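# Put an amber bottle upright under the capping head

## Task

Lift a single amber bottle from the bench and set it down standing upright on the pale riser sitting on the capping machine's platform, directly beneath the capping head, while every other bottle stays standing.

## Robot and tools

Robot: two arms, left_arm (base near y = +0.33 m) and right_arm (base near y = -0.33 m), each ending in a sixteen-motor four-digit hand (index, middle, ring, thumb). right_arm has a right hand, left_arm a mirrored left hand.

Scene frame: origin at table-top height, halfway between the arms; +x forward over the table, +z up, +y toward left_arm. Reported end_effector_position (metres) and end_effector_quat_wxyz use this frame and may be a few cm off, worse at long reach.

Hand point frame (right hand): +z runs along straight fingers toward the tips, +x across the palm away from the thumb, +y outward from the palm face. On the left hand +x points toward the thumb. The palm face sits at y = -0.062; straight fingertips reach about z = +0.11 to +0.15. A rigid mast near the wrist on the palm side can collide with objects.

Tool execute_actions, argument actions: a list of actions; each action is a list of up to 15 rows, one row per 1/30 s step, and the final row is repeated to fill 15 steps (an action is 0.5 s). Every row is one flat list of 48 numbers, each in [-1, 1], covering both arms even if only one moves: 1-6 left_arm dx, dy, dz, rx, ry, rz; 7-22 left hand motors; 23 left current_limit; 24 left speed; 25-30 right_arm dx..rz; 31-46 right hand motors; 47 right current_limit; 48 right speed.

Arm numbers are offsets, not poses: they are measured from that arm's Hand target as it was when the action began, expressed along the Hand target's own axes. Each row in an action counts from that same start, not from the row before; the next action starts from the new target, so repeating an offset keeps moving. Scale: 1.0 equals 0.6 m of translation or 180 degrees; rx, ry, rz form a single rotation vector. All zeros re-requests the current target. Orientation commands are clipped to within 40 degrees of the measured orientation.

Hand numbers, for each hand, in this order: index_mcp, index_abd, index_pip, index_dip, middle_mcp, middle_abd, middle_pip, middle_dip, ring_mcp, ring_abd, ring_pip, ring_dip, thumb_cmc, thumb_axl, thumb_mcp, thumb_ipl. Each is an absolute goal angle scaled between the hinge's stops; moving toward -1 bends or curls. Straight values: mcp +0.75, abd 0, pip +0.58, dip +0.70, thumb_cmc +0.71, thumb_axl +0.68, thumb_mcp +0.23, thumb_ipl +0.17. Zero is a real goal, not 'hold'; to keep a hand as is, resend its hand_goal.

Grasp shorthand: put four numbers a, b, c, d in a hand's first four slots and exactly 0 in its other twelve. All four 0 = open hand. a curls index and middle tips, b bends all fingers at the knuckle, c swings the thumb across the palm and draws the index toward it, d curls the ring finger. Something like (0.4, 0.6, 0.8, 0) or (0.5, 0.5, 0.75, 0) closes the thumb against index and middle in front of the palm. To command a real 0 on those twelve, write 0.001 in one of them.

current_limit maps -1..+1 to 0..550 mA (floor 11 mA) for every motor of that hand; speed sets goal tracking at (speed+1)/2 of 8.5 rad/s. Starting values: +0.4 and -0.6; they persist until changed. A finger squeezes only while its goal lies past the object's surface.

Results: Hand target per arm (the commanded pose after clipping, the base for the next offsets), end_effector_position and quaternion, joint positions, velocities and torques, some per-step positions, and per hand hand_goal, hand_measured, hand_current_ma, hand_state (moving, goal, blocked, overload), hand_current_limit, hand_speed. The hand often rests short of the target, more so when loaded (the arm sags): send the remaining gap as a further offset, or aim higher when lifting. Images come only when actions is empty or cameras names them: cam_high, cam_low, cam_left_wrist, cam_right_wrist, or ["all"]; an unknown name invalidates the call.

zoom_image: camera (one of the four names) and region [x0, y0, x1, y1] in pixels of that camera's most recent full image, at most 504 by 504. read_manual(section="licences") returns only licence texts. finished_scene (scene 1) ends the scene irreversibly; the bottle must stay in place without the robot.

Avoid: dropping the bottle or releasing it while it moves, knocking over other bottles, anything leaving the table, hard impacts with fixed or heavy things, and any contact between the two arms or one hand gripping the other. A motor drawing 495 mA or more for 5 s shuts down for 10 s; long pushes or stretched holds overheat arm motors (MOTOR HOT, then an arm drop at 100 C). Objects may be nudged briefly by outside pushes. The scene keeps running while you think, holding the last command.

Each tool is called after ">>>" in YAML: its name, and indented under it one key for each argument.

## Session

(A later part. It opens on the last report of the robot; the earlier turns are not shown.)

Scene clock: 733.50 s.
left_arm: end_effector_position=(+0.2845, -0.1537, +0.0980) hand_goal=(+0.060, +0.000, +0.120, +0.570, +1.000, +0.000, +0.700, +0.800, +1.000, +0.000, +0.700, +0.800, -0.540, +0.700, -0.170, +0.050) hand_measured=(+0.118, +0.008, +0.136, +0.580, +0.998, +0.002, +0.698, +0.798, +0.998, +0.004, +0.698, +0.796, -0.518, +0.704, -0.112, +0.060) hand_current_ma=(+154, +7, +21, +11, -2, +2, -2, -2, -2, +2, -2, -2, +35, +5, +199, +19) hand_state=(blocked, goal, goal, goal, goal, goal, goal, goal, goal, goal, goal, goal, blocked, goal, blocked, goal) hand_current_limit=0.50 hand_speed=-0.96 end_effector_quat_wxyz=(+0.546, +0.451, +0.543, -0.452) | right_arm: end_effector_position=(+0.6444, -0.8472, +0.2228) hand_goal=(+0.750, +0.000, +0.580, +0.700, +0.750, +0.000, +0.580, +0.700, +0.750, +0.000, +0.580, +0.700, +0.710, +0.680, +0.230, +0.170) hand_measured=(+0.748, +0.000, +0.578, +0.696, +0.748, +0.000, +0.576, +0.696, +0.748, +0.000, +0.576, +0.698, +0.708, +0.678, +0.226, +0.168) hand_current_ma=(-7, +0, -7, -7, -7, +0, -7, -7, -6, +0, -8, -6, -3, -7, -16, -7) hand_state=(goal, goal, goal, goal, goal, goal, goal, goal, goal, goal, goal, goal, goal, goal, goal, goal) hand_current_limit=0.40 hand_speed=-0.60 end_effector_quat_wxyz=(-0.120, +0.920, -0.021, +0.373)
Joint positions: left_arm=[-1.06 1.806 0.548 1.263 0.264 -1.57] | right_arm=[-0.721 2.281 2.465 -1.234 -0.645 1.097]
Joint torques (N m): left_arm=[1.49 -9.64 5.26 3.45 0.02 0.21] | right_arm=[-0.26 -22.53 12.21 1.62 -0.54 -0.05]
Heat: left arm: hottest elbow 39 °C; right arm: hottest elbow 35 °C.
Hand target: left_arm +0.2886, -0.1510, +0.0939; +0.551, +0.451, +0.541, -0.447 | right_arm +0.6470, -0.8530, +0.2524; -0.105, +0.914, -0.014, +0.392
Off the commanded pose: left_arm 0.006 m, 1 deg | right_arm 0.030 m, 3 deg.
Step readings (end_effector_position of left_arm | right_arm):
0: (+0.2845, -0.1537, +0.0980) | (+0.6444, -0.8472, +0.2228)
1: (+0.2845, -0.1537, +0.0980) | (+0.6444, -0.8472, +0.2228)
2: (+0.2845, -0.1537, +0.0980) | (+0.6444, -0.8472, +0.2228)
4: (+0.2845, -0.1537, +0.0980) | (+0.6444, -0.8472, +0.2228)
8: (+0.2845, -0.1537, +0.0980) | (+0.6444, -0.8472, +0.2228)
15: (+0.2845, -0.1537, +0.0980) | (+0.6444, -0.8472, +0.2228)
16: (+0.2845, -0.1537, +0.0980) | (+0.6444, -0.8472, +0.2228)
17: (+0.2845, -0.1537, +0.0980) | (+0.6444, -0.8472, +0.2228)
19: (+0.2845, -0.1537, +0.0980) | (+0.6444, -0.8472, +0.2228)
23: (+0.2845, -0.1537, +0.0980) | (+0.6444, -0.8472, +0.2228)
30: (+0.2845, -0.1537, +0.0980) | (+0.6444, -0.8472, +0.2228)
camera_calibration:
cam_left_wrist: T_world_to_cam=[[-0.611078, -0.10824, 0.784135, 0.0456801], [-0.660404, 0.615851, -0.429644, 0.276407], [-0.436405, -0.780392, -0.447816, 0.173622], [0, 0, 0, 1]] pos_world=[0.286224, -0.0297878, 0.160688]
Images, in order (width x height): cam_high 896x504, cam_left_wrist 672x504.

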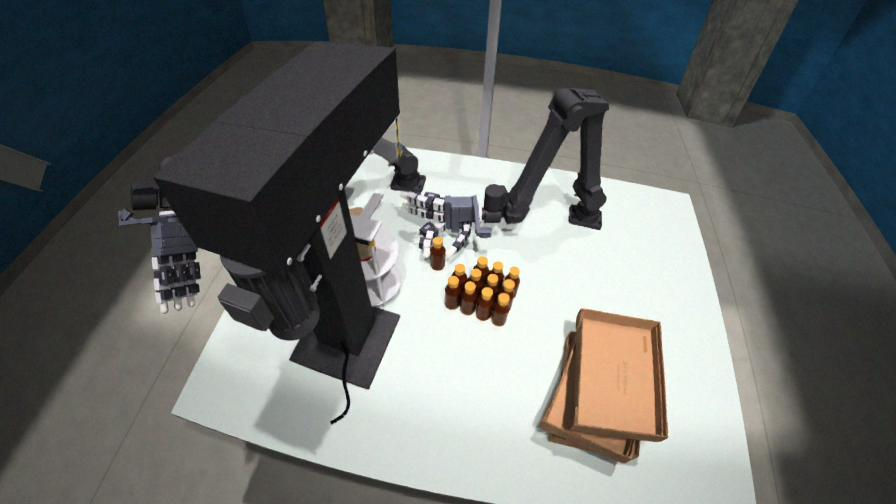

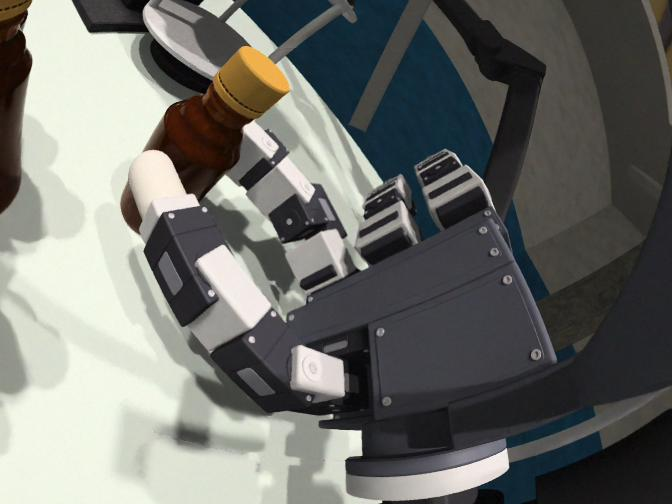

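>>> execute_actions:
  actions:
    - [[0,0,0,0,0,0,0.01,0,0.11,0.56,1.0,0,0.7,0.8,1.0,0,0.7,0.8,-0.54,0.7,-0.2,0.03,0.5,-0.96,0,0,0,0,0,0,0,0,0,0,0,0,0,0,0,0,0,0,0,0,0,0,0.4,-0.6]]
    - [[0,0,0,0,0,0,-0.05,0,0.09,0.55,1.0,0,0.7,0.8,1.0,0,0.7,0.8,-0.54,0.7,-0.23,0.01,0.5,-0.96,0,0,0,0,0,0,0,0,0,0,0,0,0,0,0,0,0,0,0,0,0,0,0.4,-0.6]]
  cameras: ["cam_high","cam_low","cam_left_wrist"]

>>> zoom_image:
  camera: "cam_high"
  region: [410, 200, 480, 280]

>>> zoom_image:
  camera: "cam_low"
  region: [520, 220, 590, 280]

Scene clock: 739.87 s.
left_arm: end_effector_position=(+0.2845, -0.1537, +0.0980) hand_goal=(-0.050, +0.000, +0.090, +0.550, +1.000, +0.000, +0.700, +0.800, +1.000, +0.000, +0.700, +0.800, -0.540, +0.700, -0.230, +0.010) hand_measured=(+0.118, +0.008, +0.136, +0.580, +0.998, +0.002, +0.698, +0.798, +0.998, +0.004, +0.698, +0.796, -0.518, +0.704, -0.118, +0.058) hand_current_ma=(+413, +7, +98, +54, -2, +2, -2, -2, -2, +2, -2, -2, +35, +5, +413, +163) hand_state=(blocked, goal, blocked, blocked, goal, goal, goal, goal, goal, goal, goal, goal, blocked, goal, blocked, blocked) hand_current_limit=0.50 hand_speed=-0.96 end_effector_quat_wxyz=(+0.546, +0.451, +0.543, -0.452) | right_arm: end_effector_position=(+0.6444, -0.8472, +0.2228) hand_goal=(+0.750, +0.000, +0.580, +0.700, +0.750, +0.000, +0.580, +0.700, +0.750, +0.000, +0.580, +0.700, +0.710, +0.680, +0.230, +0.170) hand_measured=(+0.748, +0.000, +0.578, +0.696, +0.748, +0.000, +0.576, +0.696, +0.748, +0.000, +0.576, +0.698, +0.708, +0.678, +0.226, +0.168) hand_current_ma=(-7, +0, -7, -7, -7, +0, -7, -7, -6, +0, -8, -6, -3, -7, -16, -7) hand_state=(goal, goal, goal, goal, goal, goal, goal, goal, goal, goal, goal, goal, goal, goal, goal, goal) hand_current_limit=0.40 hand_speed=-0.60 end_effector_quat_wxyz=(-0.120, +0.920, -0.021, +0.373)
Joint positions: left_arm=[-1.06 1.806 0.548 1.263 0.264 -1.57] | right_arm=[-0.721 2.281 2.465 -1.234 -0.645 1.097]
Joint torques (N m): left_arm=[1.61 -9 5.29 3.48 0.02 0.17] | right_arm=[-0.26 -22.48 12.19 1.59 -0.54 -0.04]
Heat: left arm: hottest elbow 38 °C; right arm: hottest elbow 35 °C.
Hand target: left_arm +0.2886, -0.1510, +0.0939; +0.551, +0.451, +0.541, -0.447 | right_arm +0.6470, -0.8530, +0.2524; -0.105, +0.914, -0.014, +0.392
Off the commanded pose: left_arm 0.006 m, 1 deg | right_arm 0.030 m, 3 deg.
Step readings (end_effector_position of left_arm | right_arm):
0: (+0.2845, -0.1537, +0.0980) | (+0.6444, -0.8472, +0.2228)
1: (+0.2845, -0.1537, +0.0980) | (+0.6444, -0.8472, +0.2228)
2: (+0.2845, -0.1537, +0.0980) | (+0.6444, -0.8472, +0.2228)
4: (+0.2845, -0.1537, +0.0980) | (+0.6444, -0.8472, +0.2228)
8: (+0.2845, -0.1537, +0.0980) | (+0.6444, -0.8472, +0.2228)
15: (+0.2845, -0.1537, +0.0980) | (+0.6444, -0.8472, +0.2228)
16: (+0.2845, -0.1537, +0.0980) | (+0.6444, -0.8472, +0.2228)
17: (+0.2845, -0.1537, +0.0980) | (+0.6444, -0.8472, +0.2228)
19: (+0.2845, -0.1537, +0.0980) | (+0.6444, -0.8472, +0.2228)
23: (+0.2845, -0.1537, +0.0980) | (+0.6444, -0.8472, +0.2228)
30: (+0.2845, -0.1537, +0.0980) | (+0.6444, -0.8472, +0.2228)
camera_calibration:
cam_left_wrist: T_world_to_cam=[[-0.611078, -0.10824, 0.784135, 0.0456801], [-0.660404, 0.615851, -0.429644, 0.276407], [-0.436405, -0.780392, -0.447816, 0.173622], [0, 0, 0, 1]] pos_world=[0.286224, -0.0297878, 0.160688]
Images, in order (width x height): cam_high 896x504, cam_low 896x504, cam_left_wrist 672x504.

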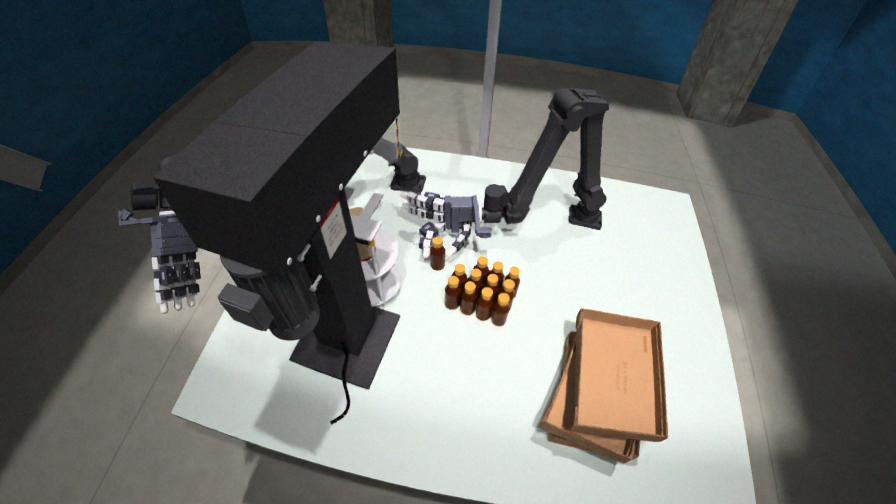

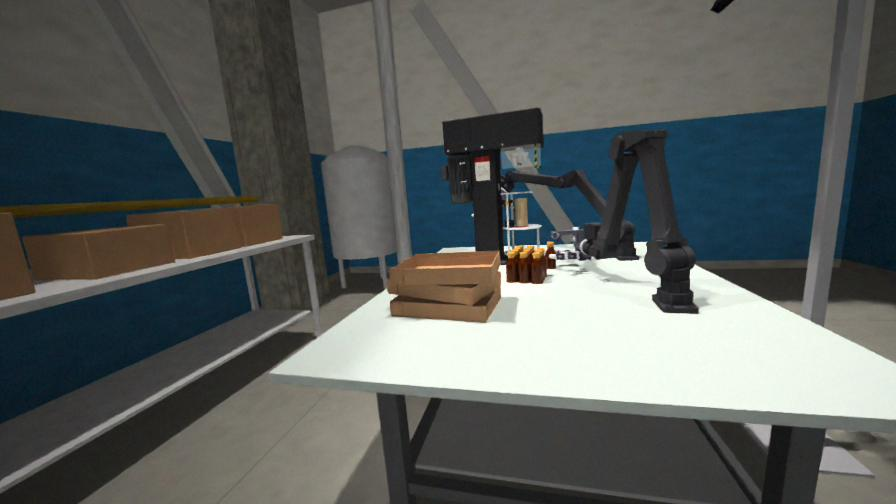

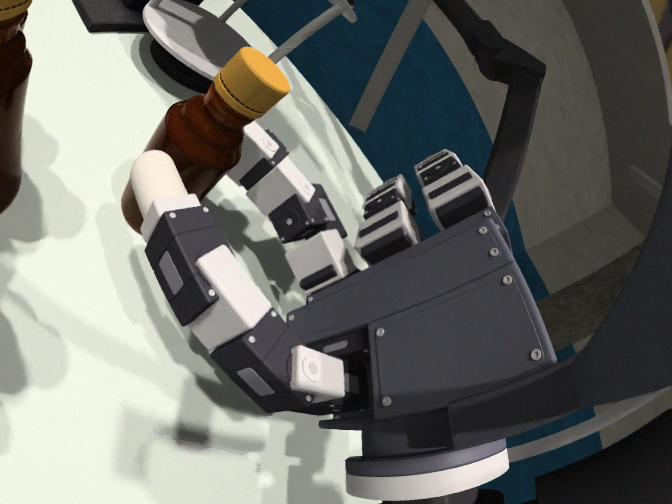

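Scaled by 6.300 from the camera's 896x504 image, which has a finer 1280x720 frame.

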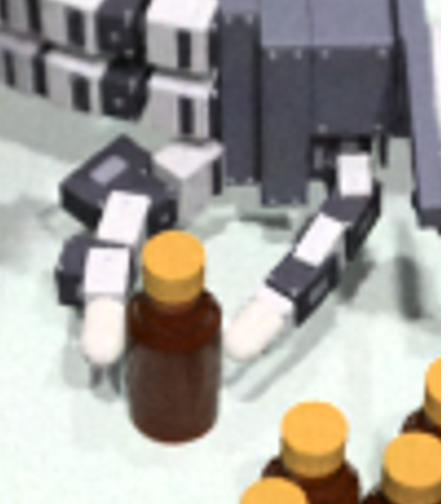

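Scaled by 7.200 from the camera's 896x504 image, which has a finer 1280x720 frame.

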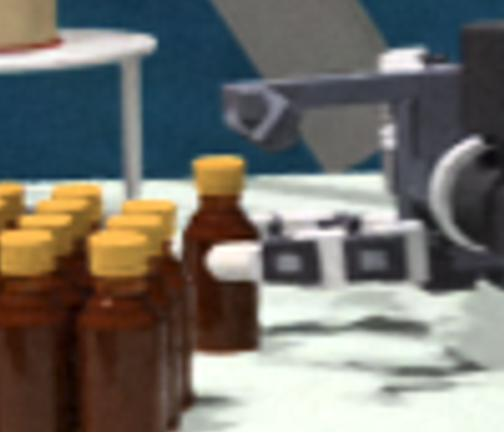

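>>> execute_actions:
  actions:
    - [[-0.02,0,0,0,0,0,-0.08,0,0.09,0.55,1.0,0,0.7,0.8,1.0,0,0.7,0.8,-0.54,0.7,-0.25,0.0,0.6,-0.9,0,0,0,0,0,0,0,0,0,0,0,0,0,0,0,0,0,0,0,0,0,0,0.4,-0.6]]
    - [[-0.03,0,0,0,0,0,-0.08,0,0.09,0.55,1.0,0,0.7,0.8,1.0,0,0.7,0.8,-0.54,0.7,-0.25,0.0,0.6,-0.9,0,0,0,0,0,0,0,0,0,0,0,0,0,0,0,0,0,0,0,0,0,0,0.4,-0.6]]
    - [[-0.06,0,0,0,0,0,-0.08,0,0.09,0.55,1.0,0,0.7,0.8,1.0,0,0.7,0.8,-0.54,0.7,-0.25,0.0,0.6,-0.9,0,0,0,0,0,0,0,0,0,0,0,0,0,0,0,0,0,0,0,0,0,0,0.4,-0.6]]
  cameras: ["cam_high","cam_low","cam_left_wrist"]

>>> zoom_image:
  camera: "cam_high"
  region: [400, 180, 490, 280]

>>> zoom_image:
  camera: "cam_low"
  region: [510, 200, 600, 280]

Scene clock: 752.33 s.
left_arm: end_effector_position=(+0.2805, -0.1458, +0.1409) hand_goal=(-0.080, +0.000, +0.090, +0.550, +1.000, +0.000, +0.700, +0.800, +1.000, +0.000, +0.700, +0.800, -0.540, +0.700, -0.250, +0.000) hand_measured=(+0.118, +0.022, +0.136, +0.580, +0.998, +0.002, +0.698, +0.798, +0.998, +0.004, +0.698, +0.796, -0.502, +0.718, -0.118, +0.052) hand_current_ma=(+440, +30, +98, +54, -2, +2, -2, -2, -2, +2, -2, -2, +78, +35, +440, +185) hand_state=(blocked, blocked, blocked, blocked, goal, goal, goal, goal, goal, goal, goal, goal, blocked, goal, blocked, blocked) hand_current_limit=0.60 hand_speed=-0.90 end_effector_quat_wxyz=(+0.533, +0.452, +0.556, -0.449) | right_arm: end_effector_position=(+0.6444, -0.8472, +0.2228) hand_goal=(+0.750, +0.000, +0.580, +0.700, +0.750, +0.000, +0.580, +0.700, +0.750, +0.000, +0.580, +0.700, +0.710, +0.680, +0.230, +0.170) hand_measured=(+0.748, +0.000, +0.578, +0.696, +0.748, +0.000, +0.576, +0.696, +0.748, +0.000, +0.576, +0.698, +0.708, +0.678, +0.226, +0.168) hand_current_ma=(-7, +0, -7, -7, -7, +0, -7, -7, -6, +0, -8, -6, -3, -7, -16, -7) hand_state=(goal, goal, goal, goal, goal, goal, goal, goal, goal, goal, goal, goal, goal, goal, goal, goal) hand_current_limit=0.40 hand_speed=-0.60 end_effector_quat_wxyz=(-0.120, +0.920, -0.021, +0.373)
Joint positions: left_arm=[-1.06 1.603 0.534 1.041 0.263 -1.58] | right_arm=[-0.721 2.281 2.465 -1.234 -0.645 1.097]
Joint torques (N m): left_arm=[1.2 -10.05 8.87 2.51 -0.08 0.28] | right_arm=[-0.21 -22.48 12.21 1.59 -0.53 -0.04]
Heat: left arm: hottest elbow 38 °C; right arm: hottest elbow 35 °C.
Hand target: left_arm +0.2876, -0.1506, +0.1598; +0.551, +0.451, +0.541, -0.447 | right_arm +0.6470, -0.8530, +0.2524; -0.105, +0.914, -0.014, +0.392
Off the commanded pose: left_arm 0.021 m, 3 deg | right_arm 0.030 m, 3 deg.
Step readings (end_effector_position of left_arm | right_arm):
0: (+0.2845, -0.1537, +0.0980) | (+0.6444, -0.8472, +0.2228)
1: (+0.2845, -0.1537, +0.0980) | (+0.6444, -0.8472, +0.2228)
2: (+0.2845, -0.1537, +0.0980) | (+0.6444, -0.8472, +0.2228)
4: (+0.2845, -0.1537, +0.0980) | (+0.6444, -0.8472, +0.2228)
8: (+0.2845, -0.1538, +0.0985) | (+0.6444, -0.8472, +0.2228)
15: (+0.2845, -0.1537, +0.0984) | (+0.6444, -0.8472, +0.2228)
16: (+0.2845, -0.1537, +0.0986) | (+0.6444, -0.8472, +0.2228)
17: (+0.2845, -0.1537, +0.0989) | (+0.6444, -0.8472, +0.2228)
19: (+0.2842, -0.1531, +0.1001) | (+0.6444, -0.8472, +0.2228)
23: (+0.2826, -0.1502, +0.1036) | (+0.6444, -0.8472, +0.2228)
30: (+0.2824, -0.1498, +0.1052) | (+0.6444, -0.8472, +0.2228)
31: (+0.2824, -0.1497, +0.1049) | (+0.6444, -0.8472, +0.2228)
32: (+0.2823, -0.1495, +0.1048) | (+0.6444, -0.8472, +0.2228)
34: (+0.2817, -0.1485, +0.1065) | (+0.6444, -0.8472, +0.2228)
38: (+0.2811, -0.1469, +0.1281) | (+0.6444, -0.8472, +0.2228)
45: (+0.2807, -0.1461, +0.1437) | (+0.6444, -0.8472, +0.2228)
camera_calibration:
cam_left_wrist: T_world_to_cam=[[-0.591385, -0.130497, 0.79576, -0.0000111639], [-0.671164, 0.626662, -0.396022, 0.287225], [-0.446992, -0.768288, -0.458183, 0.203541], [0, 0, 0, 1]] pos_world=[0.28375, -0.023617, 0.207015]
Images, in order (width x height): cam_high 896x504, cam_low 896x504, cam_left_wrist 672x504.

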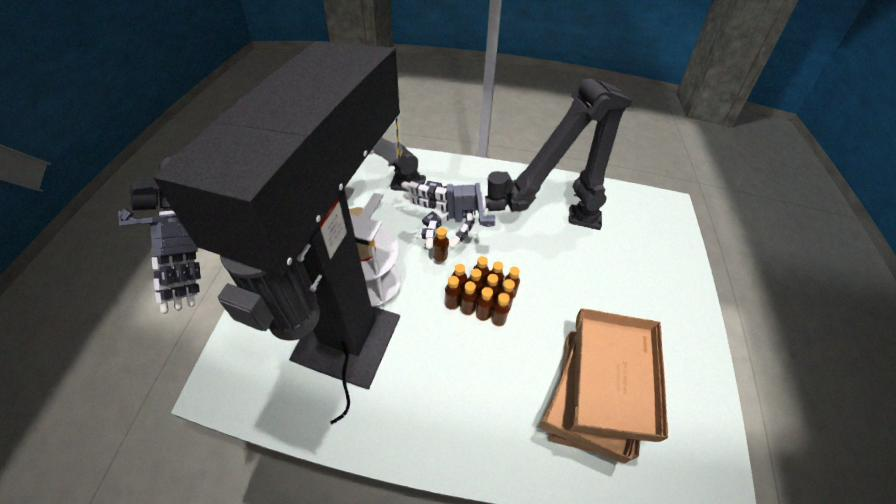

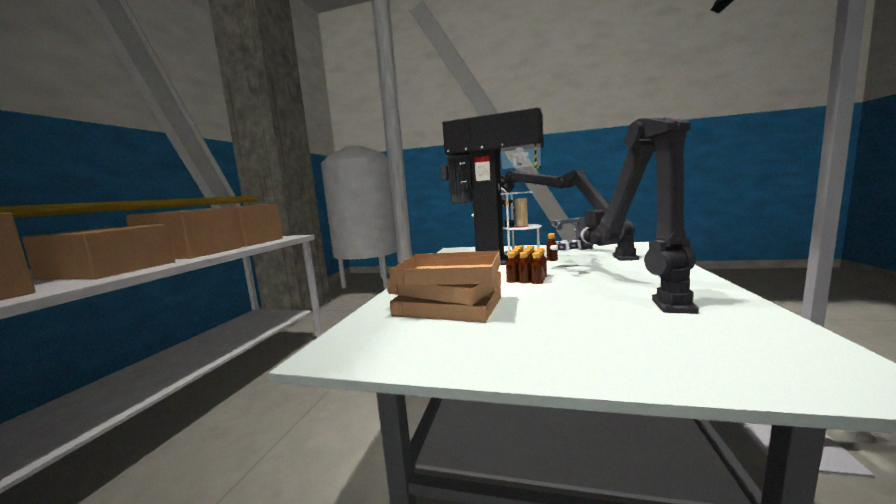

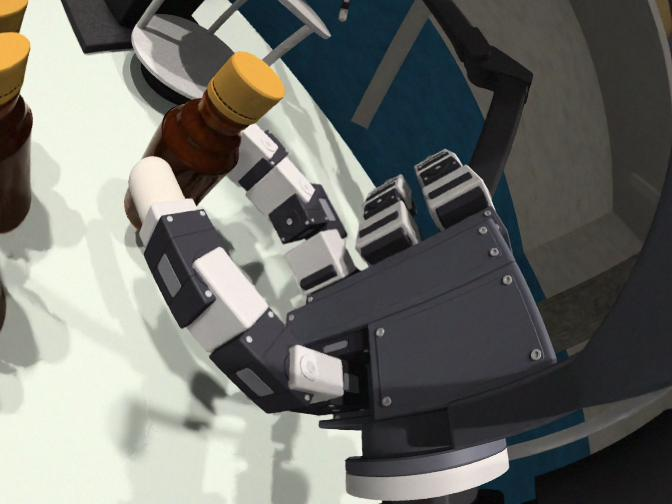

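Scaled by 5.040 from the camera's 896x504 image, which has a finer 1280x720 frame.

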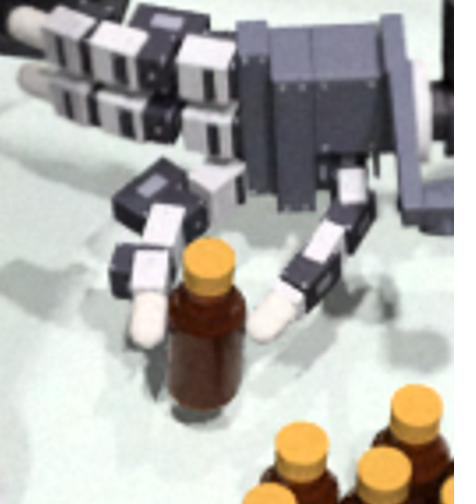

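Scaled by 5.600 from the camera's 896x504 image, which has a finer 1280x720 frame.

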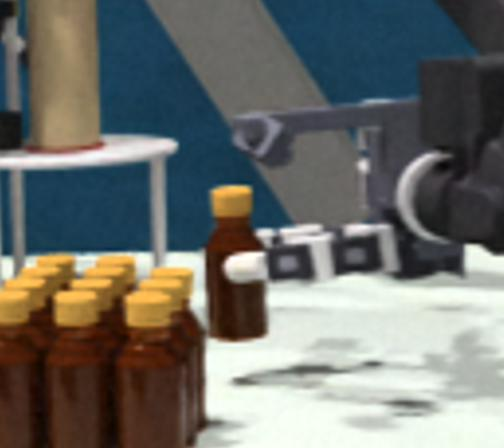

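>>> execute_actions:
  actions:
    - [[-0.09,0,0,0.0118,-0.0059,0.0043,-0.08,0,0.09,0.55,1.0,0,0.7,0.8,1.0,0,0.7,0.8,-0.54,0.7,-0.25,0.0,0.6,-0.9,0,0,0,0,0,0,0,0,0,0,0,0,0,0,0,0,0,0,0,0,0,0,0.4,-0.6]]
    - [[-0.09,0,0,0.0118,-0.0059,0.0043,-0.08,0,0.09,0.55,1.0,0,0.7,0.8,1.0,0,0.7,0.8,-0.54,0.7,-0.25,0.0,0.6,-0.9,0,0,0,0,0,0,0,0,0,0,0,0,0,0,0,0,0,0,0,0,0,0,0.4,-0.6]]
    - [[-0.09,0,0,0.0118,-0.0059,0.0043,-0.08,0,0.09,0.55,1.0,0,0.7,0.8,1.0,0,0.7,0.8,-0.54,0.7,-0.25,0.0,0.6,-0.9,0,0,0,0,0,0,0,0,0,0,0,0,0,0,0,0,0,0,0,0,0,0,0.4,-0.6]]
  cameras: ["cam_low"]

>>> zoom_image:
  camera: "cam_low"
  region: [500, 140, 620, 250]

Scene clock: 766.23 s.
left_arm: end_effector_position=(+0.2696, -0.1366, +0.2766) hand_goal=(-0.080, +0.000, +0.090, +0.550, +1.000, +0.000, +0.700, +0.800, +1.000, +0.000, +0.700, +0.800, -0.540, +0.700, -0.250, +0.000) hand_measured=(+0.118, +0.024, +0.136, +0.580, +0.998, +0.002, +0.698, +0.798, +0.998, +0.004, +0.698, +0.796, -0.500, +0.720, -0.118, +0.052) hand_current_ma=(+440, +34, +98, +54, -2, +2, -2, -2, -2, +2, -2, -2, +85, +39, +440, +183) hand_state=(blocked, blocked, blocked, blocked, goal, goal, goal, goal, goal, goal, goal, goal, blocked, goal, blocked, blocked) hand_current_limit=0.60 hand_speed=-0.90 end_effector_quat_wxyz=(+0.515, +0.480, +0.522, -0.482) | right_arm: end_effector_position=(+0.6444, -0.8472, +0.2228) hand_goal=(+0.750, +0.000, +0.580, +0.700, +0.750, +0.000, +0.580, +0.700, +0.750, +0.000, +0.580, +0.700, +0.710, +0.680, +0.230, +0.170) hand_measured=(+0.748, +0.000, +0.578, +0.696, +0.748, +0.000, +0.576, +0.696, +0.748, +0.000, +0.576, +0.698, +0.708, +0.678, +0.226, +0.168) hand_current_ma=(-7, +0, -7, -7, -7, +0, -7, -7, -6, +0, -8, -6, -3, -7, -16, -7) hand_state=(goal, goal, goal, goal, goal, goal, goal, goal, goal, goal, goal, goal, goal, goal, goal, goal) hand_current_limit=0.40 hand_speed=-0.60 end_effector_quat_wxyz=(-0.120, +0.920, -0.021, +0.373)
Joint positions: left_arm=[-1.014 1.2 0.629 0.564 0.421 -1.577] | right_arm=[-0.721 2.281 2.465 -1.234 -0.645 1.097]
Joint torques (N m): left_arm=[1.61 -7.82 16.21 2.44 0.11 0.39] | right_arm=[-0.32 -22.42 12.18 1.61 -0.54 -0.04]
Heat: left arm: hottest elbow 38 °C; right arm: hottest elbow 35 °C.
Hand target: left_arm +0.2825, -0.1474, +0.3218; +0.549, +0.479, +0.491, -0.478 | right_arm +0.6470, -0.8530, +0.2524; -0.105, +0.914, -0.014, +0.392
Off the commanded pose: left_arm 0.048 m, 5 deg | right_arm 0.030 m, 3 deg.
Step readings (end_effector_position of left_arm | right_arm):
0: (+0.2805, -0.1458, +0.1409) | (+0.6444, -0.8472, +0.2228)
1: (+0.2803, -0.1459, +0.1407) | (+0.6444, -0.8472, +0.2228)
2: (+0.2794, -0.1461, +0.1403) | (+0.6444, -0.8472, +0.2228)
4: (+0.2774, -0.1454, +0.1424) | (+0.6444, -0.8472, +0.2228)
8: (+0.2746, -0.1428, +0.1661) | (+0.6444, -0.8472, +0.2228)
15: (+0.2746, -0.1391, +0.1855) | (+0.6444, -0.8472, +0.2228)
16: (+0.2744, -0.1390, +0.1838) | (+0.6444, -0.8472, +0.2228)
17: (+0.2733, -0.1390, +0.1815) | (+0.6444, -0.8472, +0.2228)
19: (+0.2712, -0.1375, +0.1804) | (+0.6444, -0.8472, +0.2228)
23: (+0.2687, -0.1329, +0.1993) | (+0.6444, -0.8472, +0.2228)
30: (+0.2721, -0.1371, +0.2322) | (+0.6444, -0.8472, +0.2228)
31: (+0.2720, -0.1377, +0.2322) | (+0.6444, -0.8472, +0.2228)
32: (+0.2710, -0.1382, +0.2316) | (+0.6444, -0.8472, +0.2228)
34: (+0.2689, -0.1375, +0.2305) | (+0.6444, -0.8472, +0.2228)
38: (+0.2667, -0.1328, +0.2453) | (+0.6444, -0.8472, +0.2228)
45: (+0.2698, -0.1363, +0.2780) | (+0.6444, -0.8472, +0.2228)
Images, in order (width x height): cam_low 896x504.

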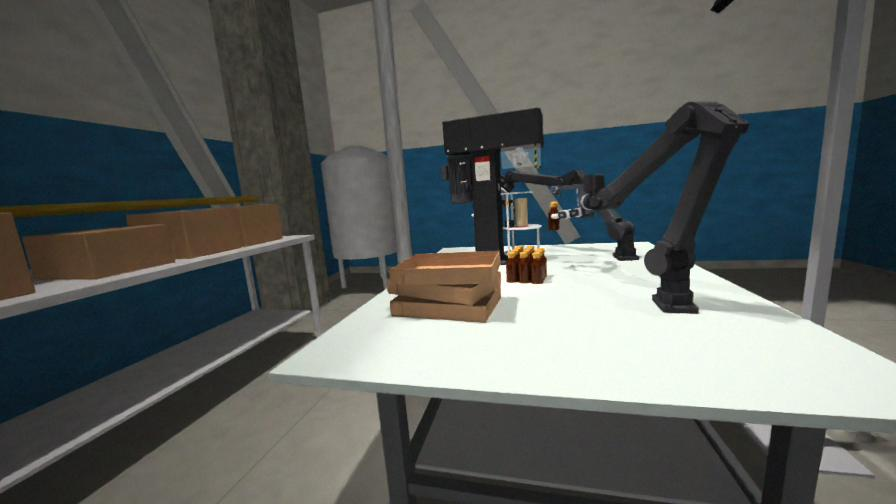

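Scaled by 4.200 from the camera's 896x504 image, which has a finer 1280x720 frame.

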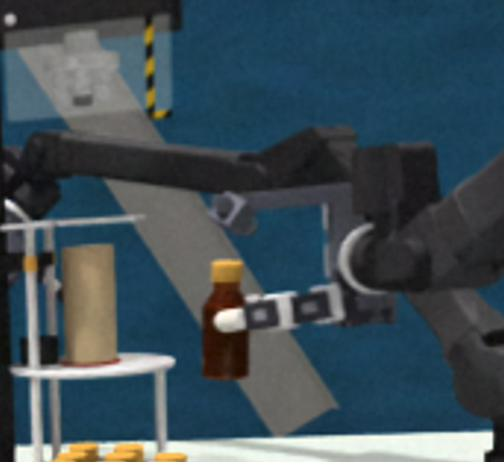

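>>> execute_actions:
  actions:
    - [[-0.0914,0.005,0.0054,0.0118,-0.0059,0.0043,-0.08,0,0.09,0.55,1.0,0,0.7,0.8,1.0,0,0.7,0.8,-0.54,0.7,-0.25,0.0,0.6,-0.9,0,0,0,0,0,0,0,0,0,0,0,0,0,0,0,0,0,0,0,0,0,0,0.4,-0.6]]
    - [[-0.0914,0.006,0.0054,0.0118,-0.0059,0.0043,-0.08,0,0.09,0.55,1.0,0,0.7,0.8,1.0,0,0.7,0.8,-0.54,0.7,-0.25,0.0,0.6,-0.9,0,0,0,0,0,0,0,0,0,0,0,0,0,0,0,0,0,0,0,0,0,0,0.4,-0.6]]
    - [[-0.043,0.006,0.087,0,0,0,-0.08,0,0.09,0.55,1.0,0,0.7,0.8,1.0,0,0.7,0.8,-0.54,0.7,-0.25,0.0,0.6,-0.9,0,0,0,0,0,0,0,0,0,0,0,0,0,0,0,0,0,0,0,0,0,0,0.4,-0.6]]
  cameras: ["cam_high","cam_low","cam_left_wrist"]

>>> zoom_image:
  camera: "cam_low"
  region: [490, 120, 610, 250]

>>> zoom_image:
  camera: "cam_high"
  region: [380, 80, 490, 220]

Scene clock: 779.63 s.
left_arm: end_effector_position=(+0.2802, -0.1858, +0.4062) hand_goal=(-0.080, +0.000, +0.090, +0.550, +1.000, +0.000, +0.700, +0.800, +1.000, +0.000, +0.700, +0.800, -0.540, +0.700, -0.250, +0.000) hand_measured=(+0.118, +0.024, +0.136, +0.580, +0.998, +0.002, +0.698, +0.798, +0.998, +0.004, +0.698, +0.796, -0.500, +0.720, -0.118, +0.052) hand_current_ma=(+440, +34, +98, +54, -1, +2, -2, -2, -1, +2, -1, -2, +85, +39, +440, +181) hand_state=(blocked, blocked, blocked, blocked, goal, goal, goal, goal, goal, goal, goal, goal, blocked, goal, blocked, blocked) hand_current_limit=0.60 hand_speed=-0.90 end_effector_quat_wxyz=(+0.511, +0.495, +0.495, -0.499) | right_arm: end_effector_position=(+0.6444, -0.8472, +0.2228) hand_goal=(+0.750, +0.000, +0.580, +0.700, +0.750, +0.000, +0.580, +0.700, +0.750, +0.000, +0.580, +0.700, +0.710, +0.680, +0.230, +0.170) hand_measured=(+0.748, +0.000, +0.578, +0.696, +0.748, +0.000, +0.576, +0.696, +0.748, +0.000, +0.576, +0.698, +0.708, +0.678, +0.226, +0.168) hand_current_ma=(-7, +0, -7, -7, -7, +0, -7, -7, -6, +0, -8, -6, -3, -7, -16, -7) hand_state=(goal, goal, goal, goal, goal, goal, goal, goal, goal, goal, goal, goal, goal, goal, goal, goal) hand_current_limit=0.40 hand_speed=-0.60 end_effector_quat_wxyz=(-0.120, +0.920, -0.021, +0.373)
Joint positions: left_arm=[-1.019 1.191 0.968 0.245 0.48 -1.569] | right_arm=[-0.721 2.281 2.465 -1.234 -0.645 1.097]
Joint torques (N m): left_arm=[0.03 -7.94 18.8 2.69 -0.1 0.42] | right_arm=[-0.21 -22.36 12.22 1.62 -0.54 -0.04]
Heat: left arm: hottest elbow 41 °C; right arm: hottest elbow 35 °C.
Hand target: left_arm +0.2836, -0.1961, +0.4624; +0.547, +0.497, +0.456, -0.497 | right_arm +0.6470, -0.8530, +0.2524; -0.105, +0.914, -0.014, +0.392
Off the commanded pose: left_arm 0.057 m, 6 deg | right_arm 0.030 m, 3 deg.
Step readings (end_effector_position of left_arm | right_arm):
0: (+0.2696, -0.1366, +0.2766) | (+0.6444, -0.8472, +0.2228)
1: (+0.2695, -0.1366, +0.2761) | (+0.6444, -0.8472, +0.2228)
2: (+0.2688, -0.1373, +0.2761) | (+0.6444, -0.8472, +0.2228)
4: (+0.2675, -0.1379, +0.2767) | (+0.6444, -0.8472, +0.2228)
8: (+0.2675, -0.1361, +0.2940) | (+0.6444, -0.8472, +0.2228)
15: (+0.2705, -0.1386, +0.3286) | (+0.6444, -0.8472, +0.2228)
16: (+0.2705, -0.1392, +0.3298) | (+0.6444, -0.8472, +0.2228)
17: (+0.2701, -0.1398, +0.3301) | (+0.6444, -0.8472, +0.2228)
19: (+0.2695, -0.1407, +0.3304) | (+0.6444, -0.8472, +0.2228)
23: (+0.2696, -0.1406, +0.3449) | (+0.6444, -0.8472, +0.2228)
30: (+0.2720, -0.1411, +0.3769) | (+0.6444, -0.8472, +0.2228)
31: (+0.2724, -0.1414, +0.3791) | (+0.6444, -0.8472, +0.2228)
32: (+0.2738, -0.1418, +0.3807) | (+0.6444, -0.8472, +0.2228)
34: (+0.2772, -0.1470, +0.3848) | (+0.6444, -0.8472, +0.2228)
38: (+0.2805, -0.1675, +0.4016) | (+0.6444, -0.8472, +0.2228)
45: (+0.2782, -0.1827, +0.4137) | (+0.6444, -0.8472, +0.2228)
camera_calibration:
cam_left_wrist: T_world_to_cam=[[-0.62799, 0.01161, 0.778135, -0.172743], [-0.538583, 0.715267, -0.445333, 0.416352], [-0.561744, -0.698755, -0.442927, 0.333107], [0, 0, 0, 1]] pos_world=[0.30288, -0.0630371, 0.467375]
Images, in order (width x height): cam_high 896x504, cam_low 896x504, cam_left_wrist 672x504.

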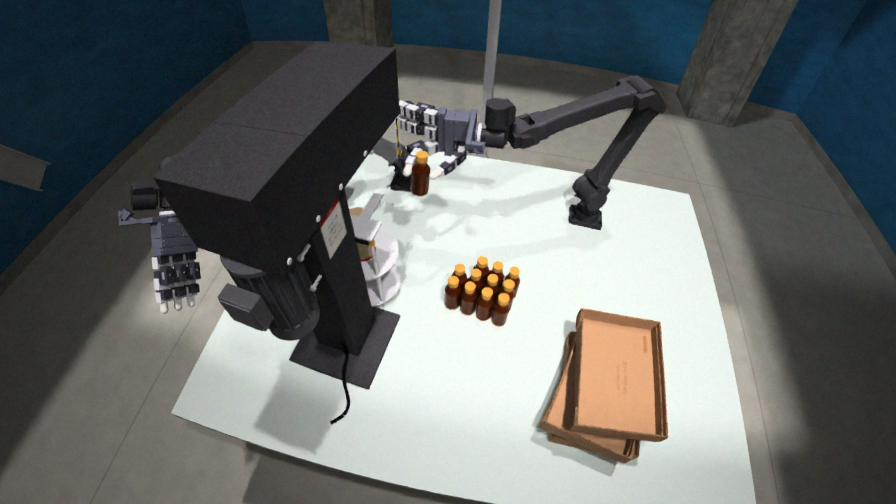

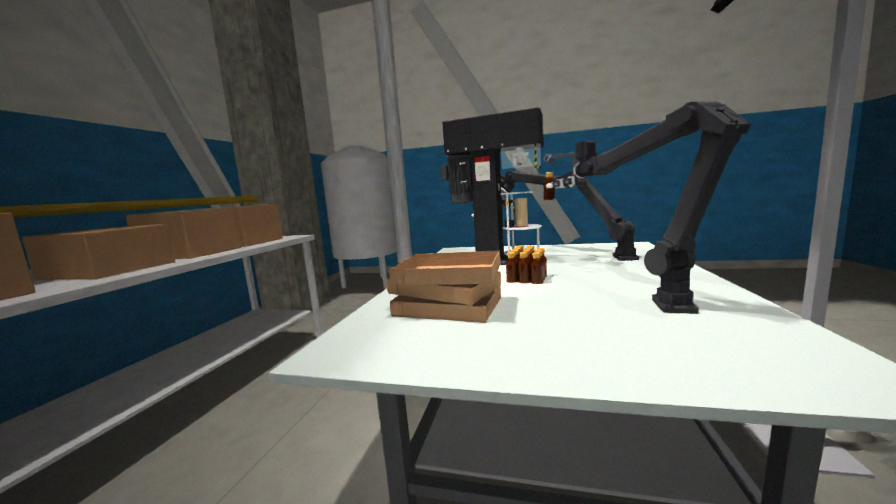

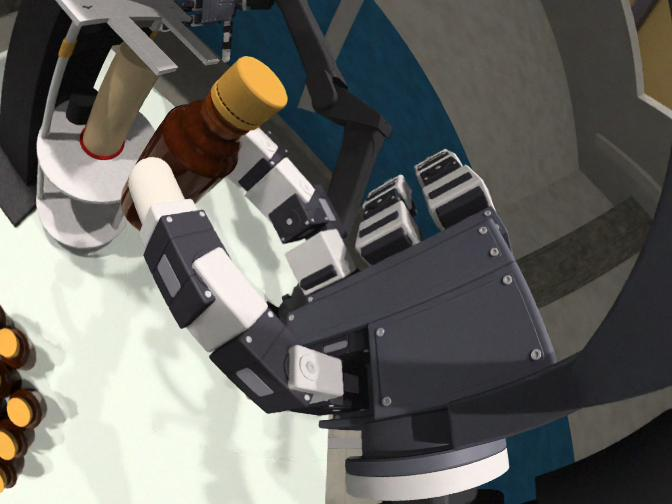

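Scaled by 3.877 from the camera's 896x504 image, which has a finer 1280x720 frame.

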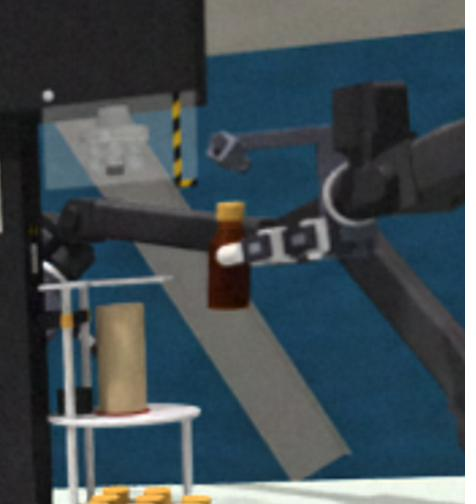

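Scaled by 3.600 from the camera's 896x504 image, which has a finer 1280x720 frame.

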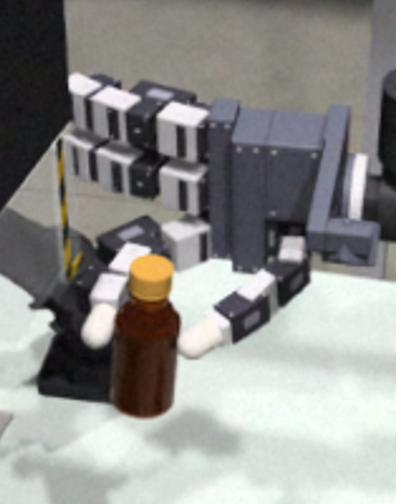

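>>> execute_actions:
  actions:
    - [[-0.0245,-0.0083,0.1077,0.0006,0.0095,-0.0023,-0.08,0,0.09,0.55,1.0,0,0.7,0.8,1.0,0,0.7,0.8,-0.54,0.7,-0.25,0.0,0.6,-0.9,0,0,0,0,0,0,0,0,0,0,0,0,0,0,0,0,0,0,0,0,0,0,0.4,-0.6]]
    - [[-0.0245,-0.0083,0.1077,0.0006,0.0095,-0.0023,-0.08,0,0.09,0.55,1.0,0,0.7,0.8,1.0,0,0.7,0.8,-0.54,0.7,-0.25,0.0,0.6,-0.9,0,0,0,0,0,0,0,0,0,0,0,0,0,0,0,0,0,0,0,0,0,0,0.4,-0.6]]
  cameras: ["cam_high","cam_low","cam_left_wrist"]

>>> zoom_image:
  camera: "cam_low"
  region: [490, 120, 610, 250]

>>> zoom_image:
  camera: "cam_high"
  region: [330, 90, 470, 270]

>>> zoom_image:
  camera: "cam_left_wrist"
  region: [0, 0, 336, 252]

Scene clock: 793.30 s.
left_arm: end_effector_position=(+0.2666, -0.3134, +0.4456) hand_goal=(-0.080, +0.000, +0.090, +0.550, +1.000, +0.000, +0.700, +0.800, +1.000, +0.000, +0.700, +0.800, -0.540, +0.700, -0.250, +0.000) hand_measured=(+0.118, +0.026, +0.136, +0.580, +1.000, +0.002, +0.698, +0.798, +1.000, +0.004, +0.698, +0.798, -0.500, +0.720, -0.118, +0.052) hand_current_ma=(+440, +37, +99, +54, +0, +2, -1, -2, +0, +2, -1, -2, +85, +39, +440, +176) hand_state=(blocked, blocked, blocked, blocked, goal, goal, goal, goal, goal, goal, goal, goal, blocked, goal, blocked, blocked) hand_current_limit=0.60 hand_speed=-0.90 end_effector_quat_wxyz=(+0.493, +0.511, +0.509, -0.486) | right_arm: end_effector_position=(+0.6444, -0.8472, +0.2228) hand_goal=(+0.750, +0.000, +0.580, +0.700, +0.750, +0.000, +0.580, +0.700, +0.750, +0.000, +0.580, +0.700, +0.710, +0.680, +0.230, +0.170) hand_measured=(+0.748, +0.000, +0.578, +0.696, +0.748, +0.000, +0.576, +0.696, +0.748, +0.000, +0.576, +0.698, +0.708, +0.678, +0.226, +0.168) hand_current_ma=(-7, +0, -7, -7, -7, +0, -7, -7, -6, +0, -8, -6, -3, -7, -16, -7) hand_state=(goal, goal, goal, goal, goal, goal, goal, goal, goal, goal, goal, goal, goal, goal, goal, goal) hand_current_limit=0.40 hand_speed=-0.60 end_effector_quat_wxyz=(-0.120, +0.920, -0.021, +0.373)
Joint positions: left_arm=[-1.162 1.465 1.37 0.052 0.343 -1.548] | right_arm=[-0.721 2.281 2.465 -1.234 -0.645 1.097]
Joint torques (N m): left_arm=[1.26 -12.16 19.29 2.51 -0.04 0.47] | right_arm=[-0.32 -22.36 12.19 1.59 -0.54 -0.05]
Heat: left arm: hottest elbow 46 °C; right arm: hottest elbow 35 °C.
Hand target: left_arm +0.2718, -0.3228, +0.5006; +0.528, +0.509, +0.475, -0.486 | right_arm +0.6470, -0.8530, +0.2524; -0.105, +0.914, -0.014, +0.392
Off the commanded pose: left_arm 0.056 m, 6 deg | right_arm 0.030 m, 3 deg.
Step readings (end_effector_position of left_arm | right_arm):
0: (+0.2802, -0.1858, +0.4062) | (+0.6444, -0.8472, +0.2228)
1: (+0.2805, -0.1859, +0.4068) | (+0.6444, -0.8472, +0.2228)
2: (+0.2811, -0.1875, +0.4074) | (+0.6444, -0.8472, +0.2228)
4: (+0.2836, -0.1959, +0.4109) | (+0.6444, -0.8472, +0.2228)
8: (+0.2775, -0.2284, +0.4247) | (+0.6444, -0.8472, +0.2228)
15: (+0.2686, -0.2484, +0.4285) | (+0.6444, -0.8472, +0.2228)
16: (+0.2694, -0.2488, +0.4283) | (+0.6444, -0.8472, +0.2228)
17: (+0.2715, -0.2506, +0.4283) | (+0.6444, -0.8472, +0.2228)
19: (+0.2760, -0.2598, +0.4314) | (+0.6444, -0.8472, +0.2228)
23: (+0.2763, -0.2909, +0.4437) | (+0.6444, -0.8472, +0.2228)
30: (+0.2654, -0.3118, +0.4436) | (+0.6444, -0.8472, +0.2228)
camera_calibration:
cam_left_wrist: T_world_to_cam=[[-0.62501, -0.0316555, 0.779975, -0.225543], [-0.535988, 0.74382, -0.39931, 0.505627], [-0.567521, -0.66763, -0.481862, 0.282373], [0, 0, 0, 1]] pos_world=[0.290296, -0.194715, 0.513885]
Images, in order (width x height): cam_high 896x504, cam_low 896x504, cam_left_wrist 672x504.

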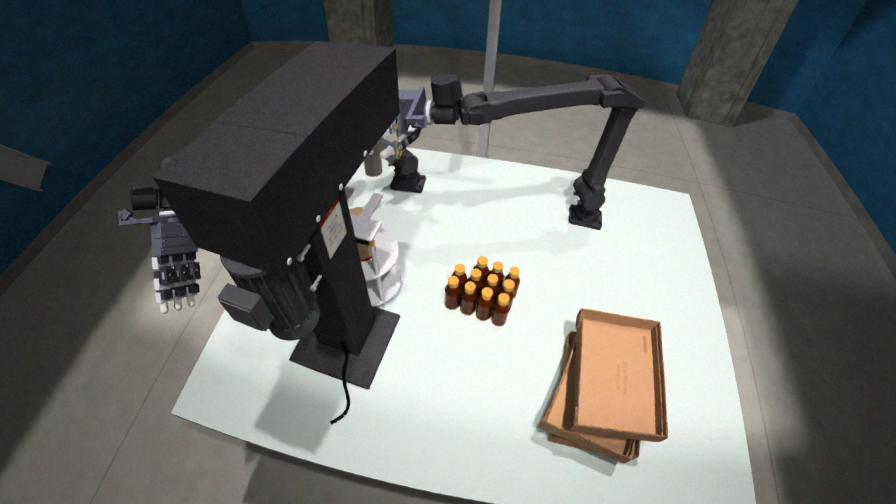

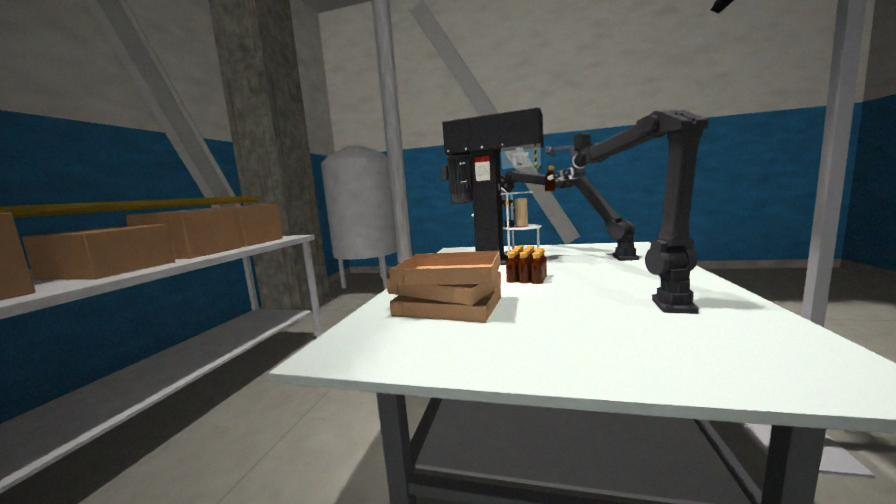

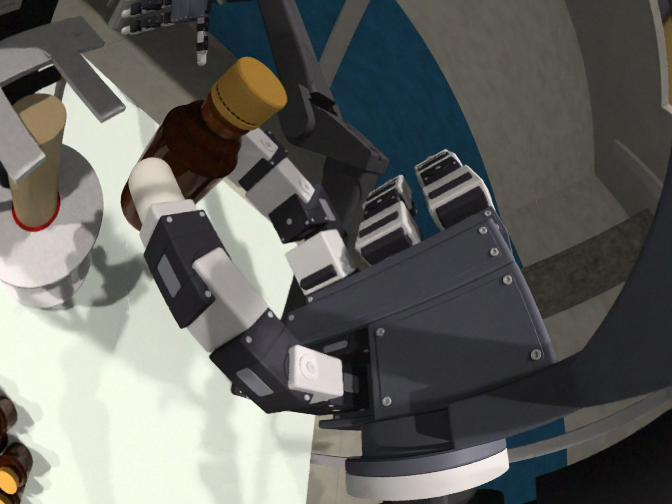

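Scaled by 3.877 from the camera's 896x504 image, which has a finer 1280x720 frame.

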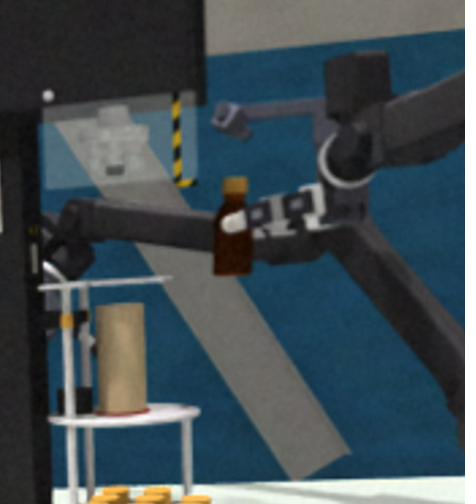

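Scaled by 2.800 from the camera's 896x504 image, which has a finer 1280x720 frame.

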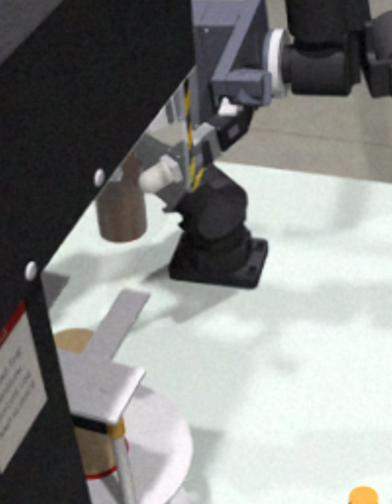

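Scaled by 1.500 from the camera's 672x504 image, which has a finer 960x720 frame.

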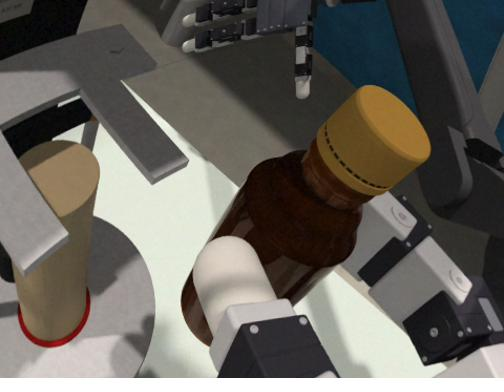

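>>> zoom_image:
  camera: "cam_high"
  region: [340, 150, 420, 270]

Scaled by 4.200 from the camera's 896x504 image, which has a finer 1280x720 frame.

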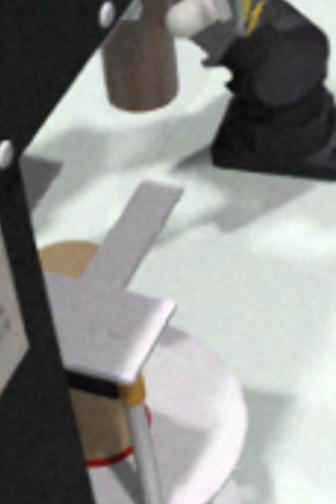

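>>> zoom_image:
  camera: "cam_high"
  region: [355, 135, 395, 185]

Scaled by 10.080 from the camera's 896x504 image, which has a finer 1280x720 frame.

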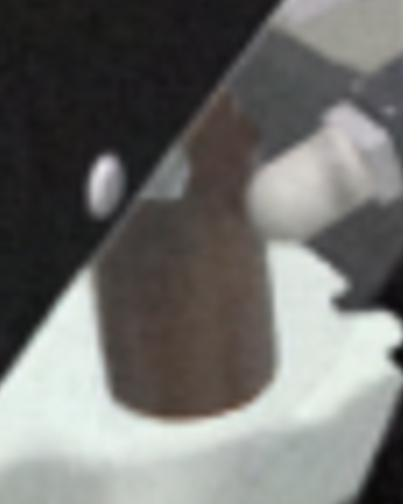

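>>> zoom_image:
  camera: "cam_low"
  region: [505, 160, 575, 235]

Scaled by 6.720 from the camera's 896x504 image, which has a finer 1280x720 frame.

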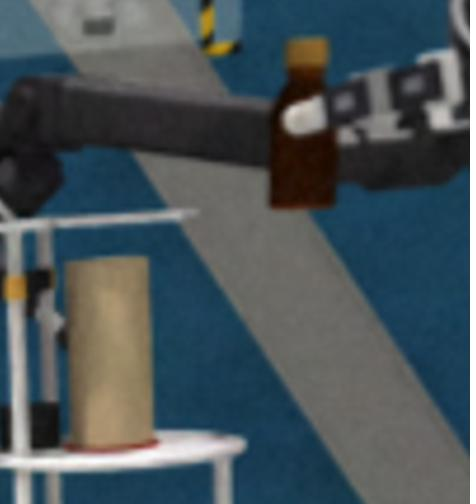

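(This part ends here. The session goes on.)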